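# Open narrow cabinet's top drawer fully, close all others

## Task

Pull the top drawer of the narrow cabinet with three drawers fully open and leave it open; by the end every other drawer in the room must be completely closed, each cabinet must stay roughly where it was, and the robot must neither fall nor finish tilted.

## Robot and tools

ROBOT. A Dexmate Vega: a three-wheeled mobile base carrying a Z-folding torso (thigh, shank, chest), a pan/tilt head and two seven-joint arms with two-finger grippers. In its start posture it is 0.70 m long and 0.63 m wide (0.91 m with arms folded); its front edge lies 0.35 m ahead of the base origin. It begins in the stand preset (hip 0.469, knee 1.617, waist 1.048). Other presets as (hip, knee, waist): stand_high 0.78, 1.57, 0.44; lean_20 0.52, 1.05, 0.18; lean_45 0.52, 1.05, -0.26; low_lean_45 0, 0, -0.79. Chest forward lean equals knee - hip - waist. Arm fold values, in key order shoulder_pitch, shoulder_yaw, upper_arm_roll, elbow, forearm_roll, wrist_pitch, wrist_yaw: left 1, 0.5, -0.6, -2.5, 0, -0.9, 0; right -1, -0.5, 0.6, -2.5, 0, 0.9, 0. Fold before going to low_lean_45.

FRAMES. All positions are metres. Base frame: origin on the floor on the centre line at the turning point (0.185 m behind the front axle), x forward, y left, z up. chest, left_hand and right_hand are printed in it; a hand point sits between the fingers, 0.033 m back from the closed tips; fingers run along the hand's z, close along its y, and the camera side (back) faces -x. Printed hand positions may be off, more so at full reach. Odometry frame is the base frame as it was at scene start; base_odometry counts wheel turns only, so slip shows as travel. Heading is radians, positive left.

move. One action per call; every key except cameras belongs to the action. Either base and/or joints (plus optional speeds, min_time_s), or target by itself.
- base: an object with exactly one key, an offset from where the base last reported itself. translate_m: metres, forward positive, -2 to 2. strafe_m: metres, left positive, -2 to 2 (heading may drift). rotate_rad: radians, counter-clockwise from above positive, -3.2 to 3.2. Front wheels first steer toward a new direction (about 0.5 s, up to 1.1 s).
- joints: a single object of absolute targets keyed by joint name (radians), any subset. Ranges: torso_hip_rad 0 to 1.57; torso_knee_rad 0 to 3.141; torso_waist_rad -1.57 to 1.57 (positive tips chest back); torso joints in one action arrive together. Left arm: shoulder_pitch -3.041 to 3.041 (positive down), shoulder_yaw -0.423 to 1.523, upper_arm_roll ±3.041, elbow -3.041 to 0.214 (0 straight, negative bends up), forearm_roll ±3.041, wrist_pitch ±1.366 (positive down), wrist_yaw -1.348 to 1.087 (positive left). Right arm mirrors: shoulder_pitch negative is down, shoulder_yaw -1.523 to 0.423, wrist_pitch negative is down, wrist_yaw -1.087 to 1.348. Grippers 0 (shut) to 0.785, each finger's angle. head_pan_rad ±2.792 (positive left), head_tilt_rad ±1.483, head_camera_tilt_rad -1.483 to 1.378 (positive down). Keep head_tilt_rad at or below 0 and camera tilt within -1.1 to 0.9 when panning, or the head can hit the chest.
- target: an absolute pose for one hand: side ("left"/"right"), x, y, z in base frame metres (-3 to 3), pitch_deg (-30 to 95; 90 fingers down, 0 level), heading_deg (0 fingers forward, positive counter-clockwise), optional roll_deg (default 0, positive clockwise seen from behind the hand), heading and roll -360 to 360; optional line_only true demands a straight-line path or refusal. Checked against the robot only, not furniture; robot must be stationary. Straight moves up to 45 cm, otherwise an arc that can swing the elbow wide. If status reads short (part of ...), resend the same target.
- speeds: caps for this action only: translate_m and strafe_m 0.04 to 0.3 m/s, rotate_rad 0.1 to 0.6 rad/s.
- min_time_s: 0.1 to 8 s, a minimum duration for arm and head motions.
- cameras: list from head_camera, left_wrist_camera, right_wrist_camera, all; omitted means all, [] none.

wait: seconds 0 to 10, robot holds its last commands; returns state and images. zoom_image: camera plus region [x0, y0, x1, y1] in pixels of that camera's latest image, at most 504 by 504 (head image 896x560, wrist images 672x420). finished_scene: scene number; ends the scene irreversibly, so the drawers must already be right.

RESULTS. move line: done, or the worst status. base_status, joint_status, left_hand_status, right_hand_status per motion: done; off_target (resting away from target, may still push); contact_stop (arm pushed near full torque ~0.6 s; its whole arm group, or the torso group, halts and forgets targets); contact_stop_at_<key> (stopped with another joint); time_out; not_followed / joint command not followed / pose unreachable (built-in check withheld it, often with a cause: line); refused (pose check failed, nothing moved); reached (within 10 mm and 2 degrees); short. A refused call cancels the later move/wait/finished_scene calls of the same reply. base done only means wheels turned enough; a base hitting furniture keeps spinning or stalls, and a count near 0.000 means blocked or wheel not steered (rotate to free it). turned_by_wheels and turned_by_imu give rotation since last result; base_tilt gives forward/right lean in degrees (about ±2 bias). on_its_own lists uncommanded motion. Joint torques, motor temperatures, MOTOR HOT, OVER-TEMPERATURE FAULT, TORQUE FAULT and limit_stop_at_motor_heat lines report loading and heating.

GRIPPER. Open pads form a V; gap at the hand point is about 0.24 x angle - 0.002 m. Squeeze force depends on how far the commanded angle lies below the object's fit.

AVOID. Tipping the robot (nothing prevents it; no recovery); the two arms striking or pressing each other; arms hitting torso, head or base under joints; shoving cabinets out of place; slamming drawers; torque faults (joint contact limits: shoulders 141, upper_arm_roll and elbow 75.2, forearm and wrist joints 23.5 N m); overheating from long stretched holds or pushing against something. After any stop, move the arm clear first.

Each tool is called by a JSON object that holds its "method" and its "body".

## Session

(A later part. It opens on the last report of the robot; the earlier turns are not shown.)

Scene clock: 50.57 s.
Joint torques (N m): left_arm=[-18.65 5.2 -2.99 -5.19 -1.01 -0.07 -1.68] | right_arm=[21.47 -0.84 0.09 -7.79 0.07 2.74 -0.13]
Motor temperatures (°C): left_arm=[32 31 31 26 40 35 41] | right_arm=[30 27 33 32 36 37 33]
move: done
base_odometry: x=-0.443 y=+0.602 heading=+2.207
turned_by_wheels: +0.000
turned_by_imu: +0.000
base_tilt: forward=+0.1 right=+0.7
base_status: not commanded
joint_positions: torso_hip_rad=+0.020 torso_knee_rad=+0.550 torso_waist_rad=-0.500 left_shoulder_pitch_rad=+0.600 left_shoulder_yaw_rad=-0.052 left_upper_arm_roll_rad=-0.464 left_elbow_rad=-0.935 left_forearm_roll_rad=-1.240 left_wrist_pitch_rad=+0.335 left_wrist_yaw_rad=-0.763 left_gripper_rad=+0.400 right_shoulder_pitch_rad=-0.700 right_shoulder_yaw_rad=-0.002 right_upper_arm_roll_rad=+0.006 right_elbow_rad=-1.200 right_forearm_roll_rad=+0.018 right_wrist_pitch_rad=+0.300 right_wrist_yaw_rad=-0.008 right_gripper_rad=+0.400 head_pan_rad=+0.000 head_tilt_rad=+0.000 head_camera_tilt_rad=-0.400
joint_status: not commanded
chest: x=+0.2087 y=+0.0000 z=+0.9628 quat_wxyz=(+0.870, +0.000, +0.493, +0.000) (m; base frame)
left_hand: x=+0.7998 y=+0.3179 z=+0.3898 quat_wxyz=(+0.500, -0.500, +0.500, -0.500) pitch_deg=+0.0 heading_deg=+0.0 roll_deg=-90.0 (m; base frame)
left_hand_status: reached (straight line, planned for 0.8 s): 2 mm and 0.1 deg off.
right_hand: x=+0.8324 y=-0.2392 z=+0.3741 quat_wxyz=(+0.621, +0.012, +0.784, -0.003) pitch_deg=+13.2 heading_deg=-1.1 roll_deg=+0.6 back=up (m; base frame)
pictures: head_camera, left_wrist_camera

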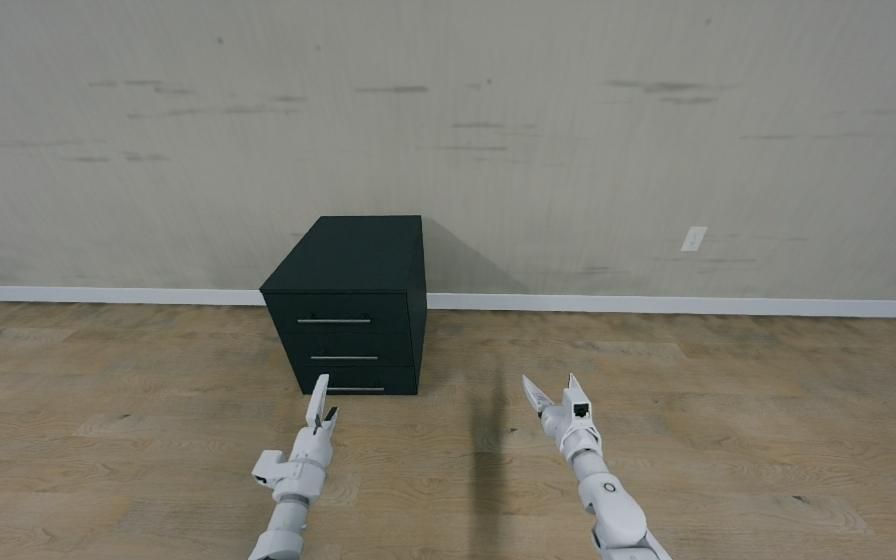

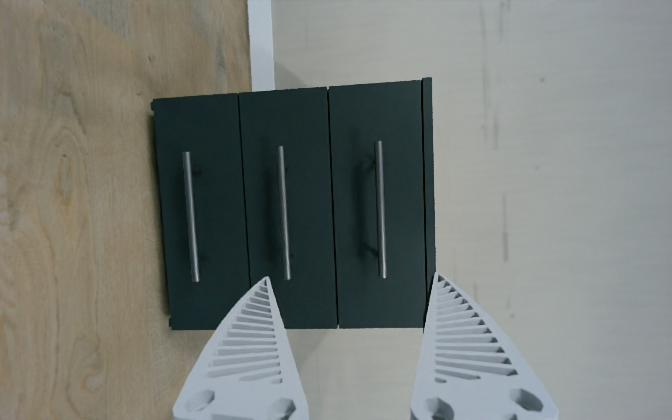

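{"method": "move", "body": {"target": {"side":"left","x":0.80,"y":0.32,"z":0.42,"pitch_deg":0,"heading_deg":0,"roll_deg":-90}, "cameras": []}}

{"method": "move", "body": {"base": {"translate_m":0.12}, "cameras": ["head_camera","left_wrist_camera"]}}

{"method": "zoom_image", "body": {"camera": "head_camera", "region": [250, 300, 450, 500]}}

Scene clock: 53.57 s.
Joint torques (N m): left_arm=[-4.76 -1.25 -3.08 -7.49 -1.18 -0.09 -1.09] | right_arm=[21.09 0.3 0.59 -8.04 0.05 2.96 -0.06]
Motor temperatures (°C): left_arm=[32 31 31 26 40 35 41] | right_arm=[30 27 33 32 36 37 33]
move: done
base_odometry: x=-0.443 y=+0.602 heading=+2.207
turned_by_wheels: +0.000
turned_by_imu: +0.000
base_tilt: forward=+0.1 right=+0.7
base_status: not commanded
joint_positions: torso_hip_rad=+0.020 torso_knee_rad=+0.550 torso_waist_rad=-0.500 left_shoulder_pitch_rad=+0.683 left_shoulder_yaw_rad=-0.097 left_upper_arm_roll_rad=-0.471 left_elbow_rad=-1.160 left_forearm_roll_rad=-1.276 left_wrist_pitch_rad=+0.385 left_wrist_yaw_rad=-0.633 left_gripper_rad=+0.400 right_shoulder_pitch_rad=-0.700 right_shoulder_yaw_rad=-0.002 right_upper_arm_roll_rad=+0.006 right_elbow_rad=-1.200 right_forearm_roll_rad=+0.018 right_wrist_pitch_rad=+0.300 right_wrist_yaw_rad=-0.008 right_gripper_rad=+0.400 head_pan_rad=+0.000 head_tilt_rad=+0.000 head_camera_tilt_rad=-0.400
joint_status: not commanded
chest: x=+0.2087 y=+0.0000 z=+0.9628 quat_wxyz=(+0.870, +0.000, +0.493, +0.000) (m; base frame)
left_hand: x=+0.8001 y=+0.3198 z=+0.4194 quat_wxyz=(+0.500, -0.500, +0.500, -0.500) pitch_deg=+0.0 heading_deg=+0.0 roll_deg=-90.0 (m; base frame)
left_hand_status: reached (straight line, planned for 1.1 s): 1 mm and 0.0 deg off.
right_hand: x=+0.8324 y=-0.2392 z=+0.3741 quat_wxyz=(+0.621, +0.012, +0.784, -0.003) pitch_deg=+13.2 heading_deg=-1.1 roll_deg=+0.6 back=up (m; base frame)
pictures: none
No camera images: "cameras" was empty.

Scene clock: 55.33 s.
Joint torques (N m): left_arm=[-6.33 0.11 -3.53 -6.18 -0.91 -0.37 -1.26] | right_arm=[20.73 -1.65 0.74 -7.84 0.02 2.99 0.07]
Motor temperatures (°C): left_arm=[32 31 31 26 40 35 41] | right_arm=[30 27 33 32 36 37 33]
move: done
base_odometry: x=-0.515 y=+0.698 heading=+2.208
turned_by_wheels: +0.000
turned_by_imu: +0.000
base_tilt: forward=+0.1 right=+0.7
base_status: done
joint_positions: torso_hip_rad=+0.020 torso_knee_rad=+0.550 torso_waist_rad=-0.500 left_shoulder_pitch_rad=+0.684 left_shoulder_yaw_rad=-0.098 left_upper_arm_roll_rad=-0.471 left_elbow_rad=-1.164 left_forearm_roll_rad=-1.277 left_wrist_pitch_rad=+0.385 left_wrist_yaw_rad=-0.631 left_gripper_rad=+0.400 right_shoulder_pitch_rad=-0.700 right_shoulder_yaw_rad=-0.002 right_upper_arm_roll_rad=+0.006 right_elbow_rad=-1.200 right_forearm_roll_rad=+0.018 right_wrist_pitch_rad=+0.300 right_wrist_yaw_rad=-0.008 right_gripper_rad=+0.400 head_pan_rad=+0.000 head_tilt_rad=+0.000 head_camera_tilt_rad=-0.400
joint_status: not commanded
chest: x=+0.2088 y=+0.0000 z=+0.9628 quat_wxyz=(+0.870, +0.000, +0.493, +0.000) (m; base frame)
left_hand: x=+0.8000 y=+0.3199 z=+0.4199 quat_wxyz=(+0.500, -0.500, +0.500, -0.500) pitch_deg=+0.0 heading_deg=+0.0 roll_deg=-90.0 (m; base frame)
right_hand: x=+0.8324 y=-0.2392 z=+0.3741 quat_wxyz=(+0.621, +0.012, +0.784, -0.003) pitch_deg=+13.2 heading_deg=-1.1 roll_deg=+0.6 back=up (m; base frame)
pictures: head_camera, left_wrist_camera

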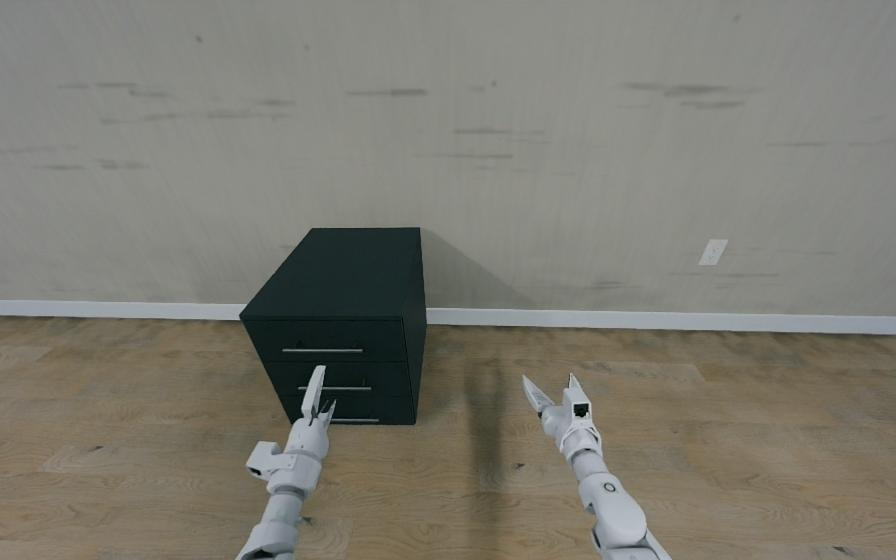

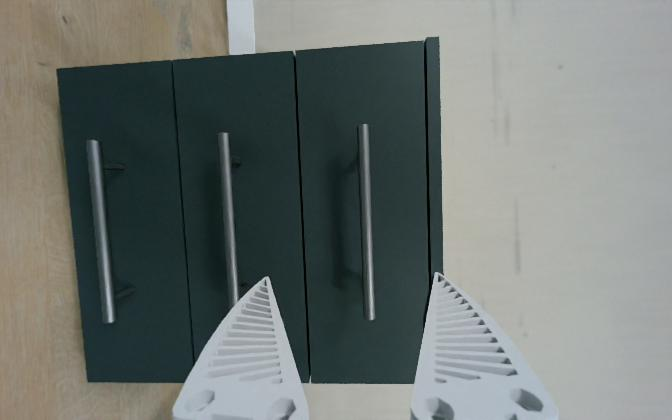

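Scaled by 2.520 from the camera's 896x560 image, which has a finer 960x600 frame.

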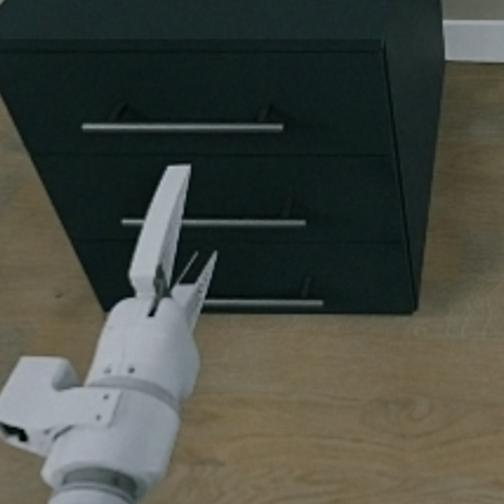

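{"method": "move", "body": {"target": {"side":"left","x":0.80,"y":0.34,"z":0.437,"pitch_deg":0,"heading_deg":0,"roll_deg":-90}, "cameras": []}}

{"method": "move", "body": {"base": {"translate_m":0.12}, "cameras": ["head_camera","left_wrist_camera"]}}

{"method": "zoom_image", "body": {"camera": "head_camera", "region": [220, 320, 420, 520]}}

Scene clock: 57.23 s.
Joint torques (N m): left_arm=[-5.68 3.69 -3.34 -7.04 -1.35 0.48 -1.08] | right_arm=[22.1 -1.42 0.62 -7.14 0.07 2.46 -0.1]
Motor temperatures (°C): left_arm=[32 31 31 26 40 35 41] | right_arm=[30 27 33 32 36 37 33]
move: done
base_odometry: x=-0.515 y=+0.698 heading=+2.208
turned_by_wheels: +0.000
turned_by_imu: +0.000
base_tilt: forward=+0.1 right=+0.7
base_status: not commanded
joint_positions: torso_hip_rad=+0.020 torso_knee_rad=+0.550 torso_waist_rad=-0.500 left_shoulder_pitch_rad=+0.705 left_shoulder_yaw_rad=-0.083 left_upper_arm_roll_rad=-0.495 left_elbow_rad=-1.238 left_forearm_roll_rad=-1.312 left_wrist_pitch_rad=+0.434 left_wrist_yaw_rad=-0.574 left_gripper_rad=+0.400 right_shoulder_pitch_rad=-0.700 right_shoulder_yaw_rad=-0.002 right_upper_arm_roll_rad=+0.006 right_elbow_rad=-1.200 right_forearm_roll_rad=+0.018 right_wrist_pitch_rad=+0.300 right_wrist_yaw_rad=-0.008 right_gripper_rad=+0.400 head_pan_rad=+0.000 head_tilt_rad=+0.000 head_camera_tilt_rad=-0.400
joint_status: not commanded
chest: x=+0.2088 y=+0.0000 z=+0.9628 quat_wxyz=(+0.870, +0.000, +0.493, +0.000) (m; base frame)
left_hand: x=+0.8001 y=+0.3388 z=+0.4360 quat_wxyz=(+0.500, -0.500, +0.500, -0.500) pitch_deg=+0.0 heading_deg=+0.0 roll_deg=+90.0 (m; base frame)
left_hand_status: reached (straight line, planned for 0.6 s): 2 mm and 0.0 deg off.
right_hand: x=+0.8324 y=-0.2392 z=+0.3741 quat_wxyz=(+0.621, +0.012, +0.784, -0.003) pitch_deg=+13.2 heading_deg=-1.1 roll_deg=+0.6 back=up (m; base frame)
pictures: none
No camera images: "cameras" was empty.

Scene clock: 58.93 s.
Joint torques (N m): left_arm=[-5.31 4.72 -3.4 -7.64 -1.35 1 -1.07] | right_arm=[21.49 -1.77 1.12 -8.5 0.17 3.18 -0.04]
Motor temperatures (°C): left_arm=[32 31 31 26 40 35 41] | right_arm=[30 27 33 32 36 37 33]
move: done
base_odometry: x=-0.586 y=+0.795 heading=+2.209
turned_by_wheels: +0.001
turned_by_imu: +0.001
base_tilt: forward=+0.1 right=+0.8
base_status: done
joint_positions: torso_hip_rad=+0.020 torso_knee_rad=+0.550 torso_waist_rad=-0.500 left_shoulder_pitch_rad=+0.706 left_shoulder_yaw_rad=-0.082 left_upper_arm_roll_rad=-0.496 left_elbow_rad=-1.242 left_forearm_roll_rad=-1.314 left_wrist_pitch_rad=+0.436 left_wrist_yaw_rad=-0.571 left_gripper_rad=+0.400 right_shoulder_pitch_rad=-0.700 right_shoulder_yaw_rad=-0.002 right_upper_arm_roll_rad=+0.006 right_elbow_rad=-1.200 right_forearm_roll_rad=+0.018 right_wrist_pitch_rad=+0.300 right_wrist_yaw_rad=-0.008 right_gripper_rad=+0.400 head_pan_rad=+0.000 head_tilt_rad=+0.000 head_camera_tilt_rad=-0.400
joint_status: not commanded
chest: x=+0.2088 y=+0.0000 z=+0.9628 quat_wxyz=(+0.870, +0.000, +0.493, +0.000) (m; base frame)
left_hand: x=+0.8001 y=+0.3398 z=+0.4369 quat_wxyz=(+0.500, -0.500, +0.500, -0.500) pitch_deg=+0.0 heading_deg=+0.0 roll_deg=+90.0 (m; base frame)
right_hand: x=+0.8324 y=-0.2392 z=+0.3741 quat_wxyz=(+0.621, +0.012, +0.784, -0.003) pitch_deg=+13.2 heading_deg=-1.1 roll_deg=+0.6 back=up (m; base frame)
pictures: head_camera, left_wrist_camera

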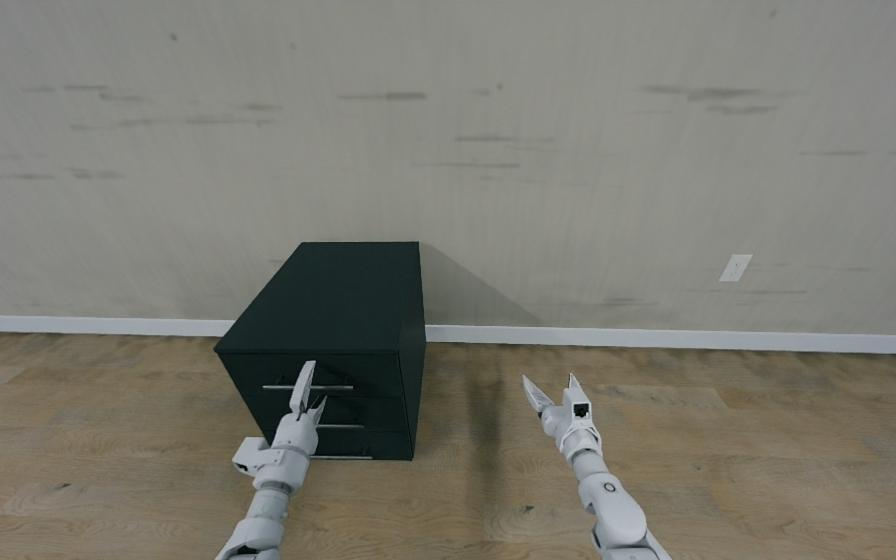

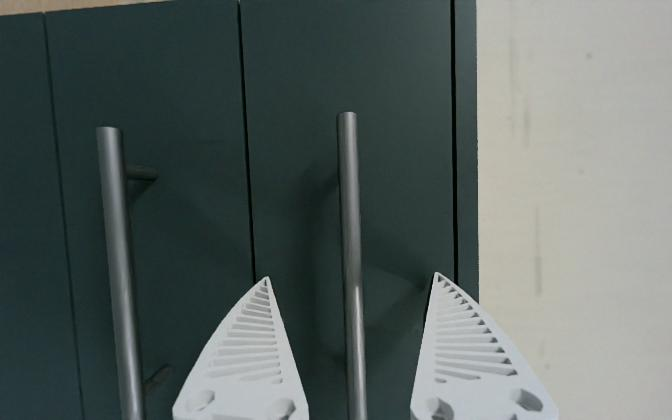

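Scaled by 2.520 from the camera's 896x560 image, which has a finer 960x600 frame.

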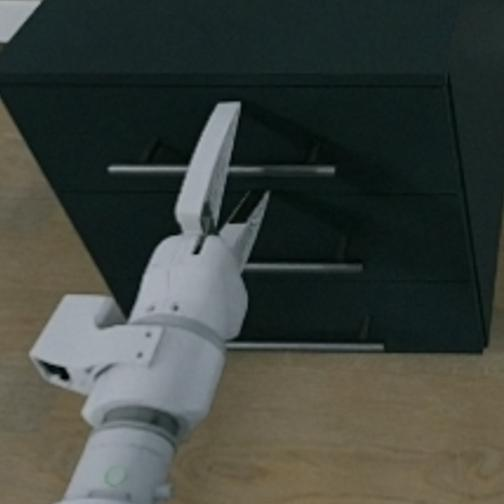

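{"method": "move", "body": {"base": {"translate_m":0.035}, "cameras": []}}

{"method": "move", "body": {"joints": {"left_gripper_rad":0}, "cameras": ["left_wrist_camera"]}}

{"method": "move", "body": {"base": {"translate_m":-0.25}, "speeds": {"translate_m":0.15}, "cameras": ["head_camera","left_wrist_camera"]}}

Scene clock: 60.43 s.
Joint torques (N m): left_arm=[-15.74 6.49 2.14 -7.22 -1.01 -0.29 -1.27] | right_arm=[20.77 -2.01 0.7 -7.77 0.04 2.95 0.11]
Motor temperatures (°C): left_arm=[32 31 31 26 40 35 41] | right_arm=[30 27 33 32 36 37 33]
move: done
base_odometry: x=-0.607 y=+0.823 heading=+2.209
turned_by_wheels: +0.001
turned_by_imu: +0.001
base_tilt: forward=+0.1 right=+0.8
base_status: done
joint_positions: torso_hip_rad=+0.020 torso_knee_rad=+0.550 torso_waist_rad=-0.500 left_shoulder_pitch_rad=+0.706 left_shoulder_yaw_rad=-0.082 left_upper_arm_roll_rad=-0.496 left_elbow_rad=-1.242 left_forearm_roll_rad=-1.314 left_wrist_pitch_rad=+0.436 left_wrist_yaw_rad=-0.571 left_gripper_rad=+0.400 right_shoulder_pitch_rad=-0.700 right_shoulder_yaw_rad=-0.002 right_upper_arm_roll_rad=+0.006 right_elbow_rad=-1.200 right_forearm_roll_rad=+0.018 right_wrist_pitch_rad=+0.300 right_wrist_yaw_rad=-0.008 right_gripper_rad=+0.400 head_pan_rad=+0.000 head_tilt_rad=+0.000 head_camera_tilt_rad=-0.400
joint_status: not commanded
chest: x=+0.2087 y=+0.0000 z=+0.9628 quat_wxyz=(+0.870, +0.000, +0.493, +0.000) (m; base frame)
left_hand: x=+0.7998 y=+0.3401 z=+0.4367 quat_wxyz=(+0.500, -0.500, +0.500, -0.500) pitch_deg=+0.0 heading_deg=+0.0 roll_deg=+90.0 (m; base frame)
right_hand: x=+0.8324 y=-0.2392 z=+0.3741 quat_wxyz=(+0.621, +0.012, +0.784, -0.003) pitch_deg=+13.2 heading_deg=-1.1 roll_deg=+0.6 back=up (m; base frame)
pictures: none
No camera images: "cameras" was empty.

Scene clock: 61.40 s.
Joint torques (N m): left_arm=[-12.23 4.08 1.09 -4.55 -0.55 0.76 -0.8] | right_arm=[20.68 0.22 0.22 -7.72 -0.03 3.33 -0.02]
Motor temperatures (°C): left_arm=[32 31 31 26 40 35 41] | right_arm=[30 27 33 32 36 37 33]
move: done
base_odometry: x=-0.607 y=+0.823 heading=+2.209
turned_by_wheels: +0.000
turned_by_imu: +0.000
base_tilt: forward=+0.1 right=+0.7
base_status: not commanded
joint_positions: torso_hip_rad=+0.020 torso_knee_rad=+0.550 torso_waist_rad=-0.500 left_shoulder_pitch_rad=+0.706 left_shoulder_yaw_rad=-0.082 left_upper_arm_roll_rad=-0.496 left_elbow_rad=-1.243 left_forearm_roll_rad=-1.314 left_wrist_pitch_rad=+0.436 left_wrist_yaw_rad=-0.571 left_gripper_rad=+0.000 right_shoulder_pitch_rad=-0.700 right_shoulder_yaw_rad=-0.002 right_upper_arm_roll_rad=+0.006 right_elbow_rad=-1.200 right_forearm_roll_rad=+0.018 right_wrist_pitch_rad=+0.300 right_wrist_yaw_rad=-0.008 right_gripper_rad=+0.400 head_pan_rad=+0.000 head_tilt_rad=+0.000 head_camera_tilt_rad=-0.400
joint_status: all done
chest: x=+0.2087 y=+0.0000 z=+0.9628 quat_wxyz=(+0.870, +0.000, +0.493, +0.000) (m; base frame)
left_hand: x=+0.7999 y=+0.3401 z=+0.4370 quat_wxyz=(+0.500, -0.500, +0.500, -0.500) pitch_deg=+0.0 heading_deg=+0.0 roll_deg=+90.0 (m; base frame)
right_hand: x=+0.8324 y=-0.2392 z=+0.3742 quat_wxyz=(+0.621, +0.012, +0.784, -0.003) pitch_deg=+13.2 heading_deg=-1.1 roll_deg=+0.6 back=up (m; base frame)
pictures: left_wrist_camera

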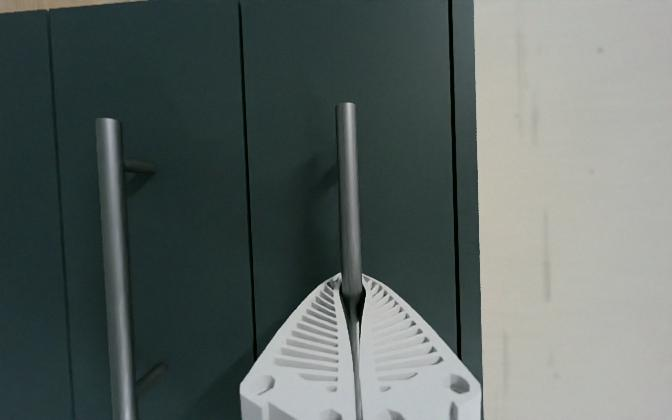

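Scene clock: 63.97 s.
Joint torques (N m): left_arm=[-7.85 0.09 5.39 -4.42 1.26 3.24 -1.04] | right_arm=[20.24 -1.88 -0.02 -7.07 0.14 2.94 -0.15]
Motor temperatures (°C): left_arm=[32 31 31 26 40 35 41] | right_arm=[30 27 33 32 36 37 33]
move: done
base_odometry: x=-0.458 y=+0.622 heading=+2.210
turned_by_wheels: +0.001
turned_by_imu: +0.002
base_tilt: forward=+0.1 right=+0.8
base_status: done
joint_positions: torso_hip_rad=+0.020 torso_knee_rad=+0.550 torso_waist_rad=-0.500 left_shoulder_pitch_rad=+0.706 left_shoulder_yaw_rad=-0.082 left_upper_arm_roll_rad=-0.497 left_elbow_rad=-1.243 left_forearm_roll_rad=-1.314 left_wrist_pitch_rad=+0.436 left_wrist_yaw_rad=-0.571 left_gripper_rad=+0.000 right_shoulder_pitch_rad=-0.700 right_shoulder_yaw_rad=-0.002 right_upper_arm_roll_rad=+0.006 right_elbow_rad=-1.200 right_forearm_roll_rad=+0.018 right_wrist_pitch_rad=+0.300 right_wrist_yaw_rad=-0.008 right_gripper_rad=+0.400 head_pan_rad=+0.000 head_tilt_rad=+0.000 head_camera_tilt_rad=-0.400
joint_status: not commanded
chest: x=+0.2087 y=+0.0000 z=+0.9628 quat_wxyz=(+0.870, +0.000, +0.493, +0.000) (m; base frame)
left_hand: x=+0.7999 y=+0.3408 z=+0.4371 quat_wxyz=(+0.501, -0.500, +0.500, -0.500) pitch_deg=+0.0 heading_deg=+0.1 roll_deg=-90.0 (m; base frame)
right_hand: x=+0.8324 y=-0.2392 z=+0.3742 quat_wxyz=(+0.621, +0.012, +0.784, -0.003) pitch_deg=+13.2 heading_deg=-1.1 roll_deg=+0.6 back=up (m; base frame)
pictures: head_camera, left_wrist_camera

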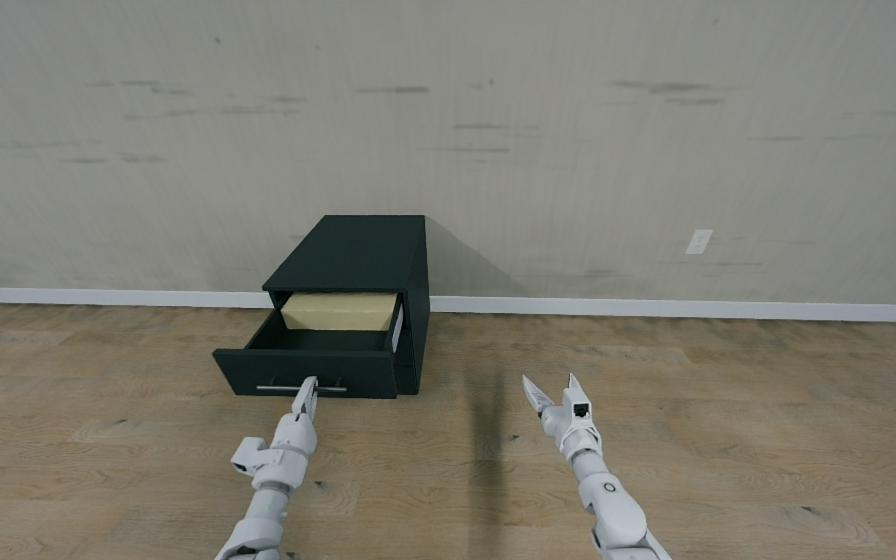

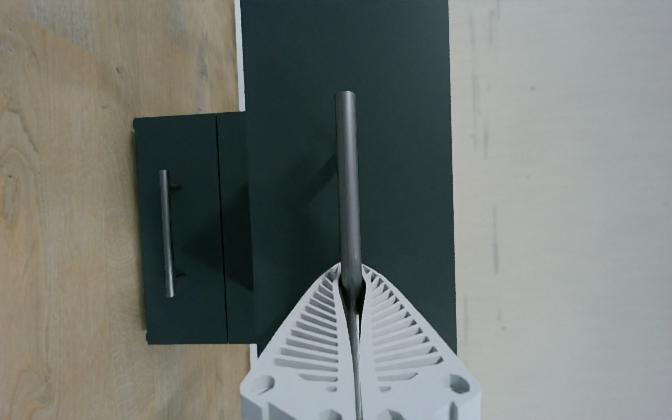

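{"method": "move", "body": {"base": {"translate_m":-0.15}, "speeds": {"translate_m":0.12}, "cameras": ["head_camera","left_wrist_camera"]}}

Scene clock: 66.37 s.
Joint torques (N m): left_arm=[-8.2 0.91 1.43 -5 -0.42 -0.13 -0.96] | right_arm=[19.99 -1.31 0.7 -7.12 0.07 3.06 -0.05]
Motor temperatures (°C): left_arm=[32 31 31 26 40 35 41] | right_arm=[30 27 33 32 36 37 33]
move: done
base_odometry: x=-0.368 y=+0.502 heading=+2.209
turned_by_wheels: -0.001
turned_by_imu: -0.002
base_tilt: forward=+0.1 right=+0.7
base_status: done
joint_positions: torso_hip_rad=+0.020 torso_knee_rad=+0.550 torso_waist_rad=-0.500 left_shoulder_pitch_rad=+0.706 left_shoulder_yaw_rad=-0.082 left_upper_arm_roll_rad=-0.496 left_elbow_rad=-1.243 left_forearm_roll_rad=-1.314 left_wrist_pitch_rad=+0.436 left_wrist_yaw_rad=-0.571 left_gripper_rad=+0.000 right_shoulder_pitch_rad=-0.700 right_shoulder_yaw_rad=-0.002 right_upper_arm_roll_rad=+0.006 right_elbow_rad=-1.200 right_forearm_roll_rad=+0.018 right_wrist_pitch_rad=+0.300 right_wrist_yaw_rad=-0.008 right_gripper_rad=+0.400 head_pan_rad=+0.000 head_tilt_rad=+0.000 head_camera_tilt_rad=-0.400
joint_status: not commanded
chest: x=+0.2087 y=+0.0000 z=+0.9628 quat_wxyz=(+0.870, +0.000, +0.493, +0.000) (m; base frame)
left_hand: x=+0.8000 y=+0.3402 z=+0.4371 quat_wxyz=(+0.500, -0.500, +0.500, -0.500) pitch_deg=+0.0 heading_deg=+0.0 roll_deg=-90.0 (m; base frame)
right_hand: x=+0.8324 y=-0.2392 z=+0.3742 quat_wxyz=(+0.621, +0.012, +0.784, -0.003) pitch_deg=+13.2 heading_deg=-1.1 roll_deg=+0.6 back=up (m; base frame)
pictures: head_camera, left_wrist_camera

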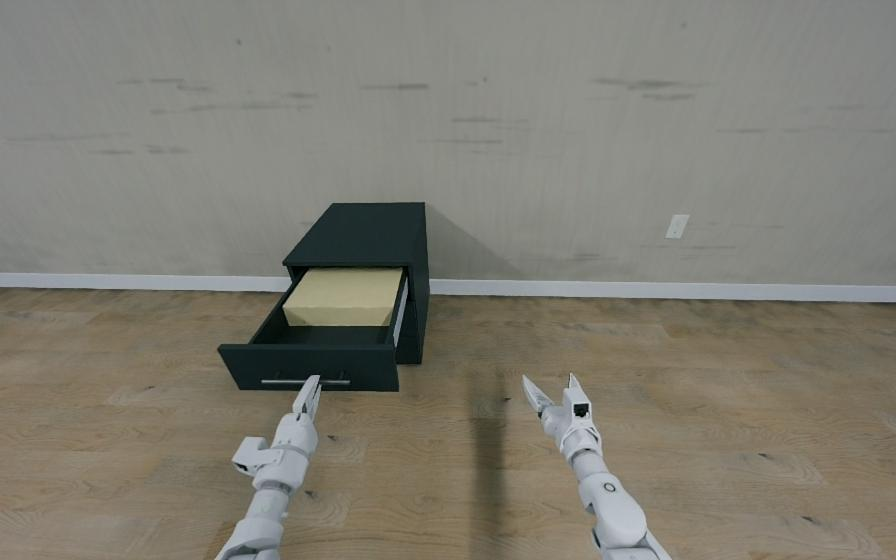

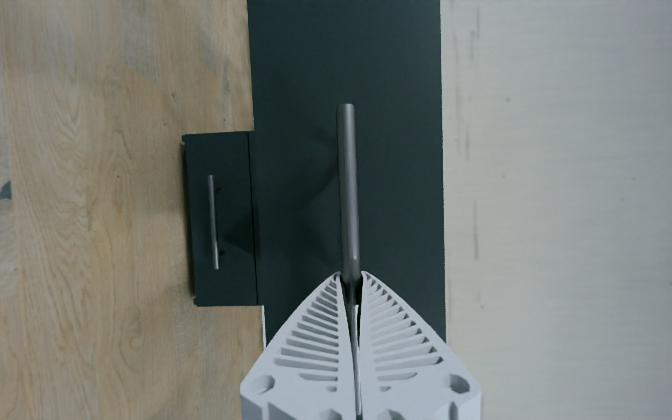

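{"method": "move", "body": {"base": {"translate_m":-0.04}, "speeds": {"translate_m":0.06}, "cameras": ["head_camera","left_wrist_camera"]}}

{"method": "zoom_image", "body": {"camera": "left_wrist_camera", "region": [250, 80, 450, 380]}}

Scene clock: 67.80 s.
Joint torques (N m): left_arm=[-6.93 2.62 1.25 -6.79 -0.99 -0.98 -1.12] | right_arm=[19.88 -2 0.49 -7.42 0.17 3.23 -0.02]
Motor temperatures (°C): left_arm=[32 31 31 26 40 35 41] | right_arm=[30 27 33 32 36 37 33]
move: done
base_odometry: x=-0.344 y=+0.470 heading=+2.209
turned_by_wheels: -0.001
turned_by_imu: -0.001
base_tilt: forward=+0.1 right=+0.8
base_status: done
joint_positions: torso_hip_rad=+0.020 torso_knee_rad=+0.550 torso_waist_rad=-0.500 left_shoulder_pitch_rad=+0.706 left_shoulder_yaw_rad=-0.082 left_upper_arm_roll_rad=-0.496 left_elbow_rad=-1.242 left_forearm_roll_rad=-1.314 left_wrist_pitch_rad=+0.436 left_wrist_yaw_rad=-0.571 left_gripper_rad=+0.000 right_shoulder_pitch_rad=-0.700 right_shoulder_yaw_rad=-0.002 right_upper_arm_roll_rad=+0.006 right_elbow_rad=-1.200 right_forearm_roll_rad=+0.018 right_wrist_pitch_rad=+0.300 right_wrist_yaw_rad=-0.008 right_gripper_rad=+0.400 head_pan_rad=+0.000 head_tilt_rad=+0.000 head_camera_tilt_rad=-0.400
joint_status: not commanded
chest: x=+0.2087 y=+0.0000 z=+0.9628 quat_wxyz=(+0.870, +0.000, +0.493, +0.000) (m; base frame)
left_hand: x=+0.8000 y=+0.3401 z=+0.4370 quat_wxyz=(+0.500, -0.500, +0.500, -0.500) pitch_deg=+0.0 heading_deg=+0.0 roll_deg=-90.0 (m; base frame)
right_hand: x=+0.8324 y=-0.2392 z=+0.3742 quat_wxyz=(+0.621, +0.012, +0.784, -0.003) pitch_deg=+13.2 heading_deg=-1.1 roll_deg=+0.6 back=up (m; base frame)
pictures: head_camera, left_wrist_camera

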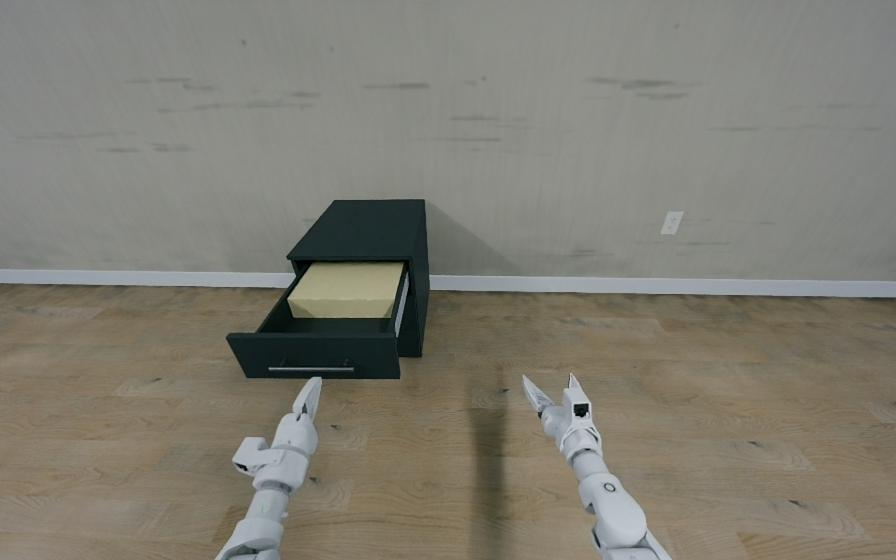

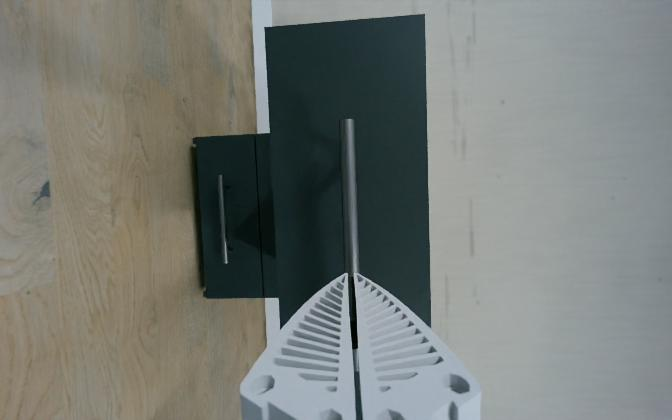

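Scaled by 1.680 from the camera's 672x420 image, which has a finer 960x600 frame.

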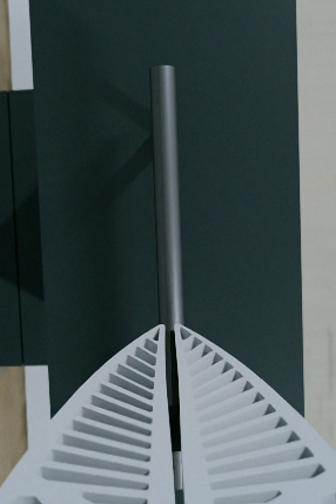

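{"method": "finished_scene", "body": {"scene": 1}}

The scene is finished: the task was done.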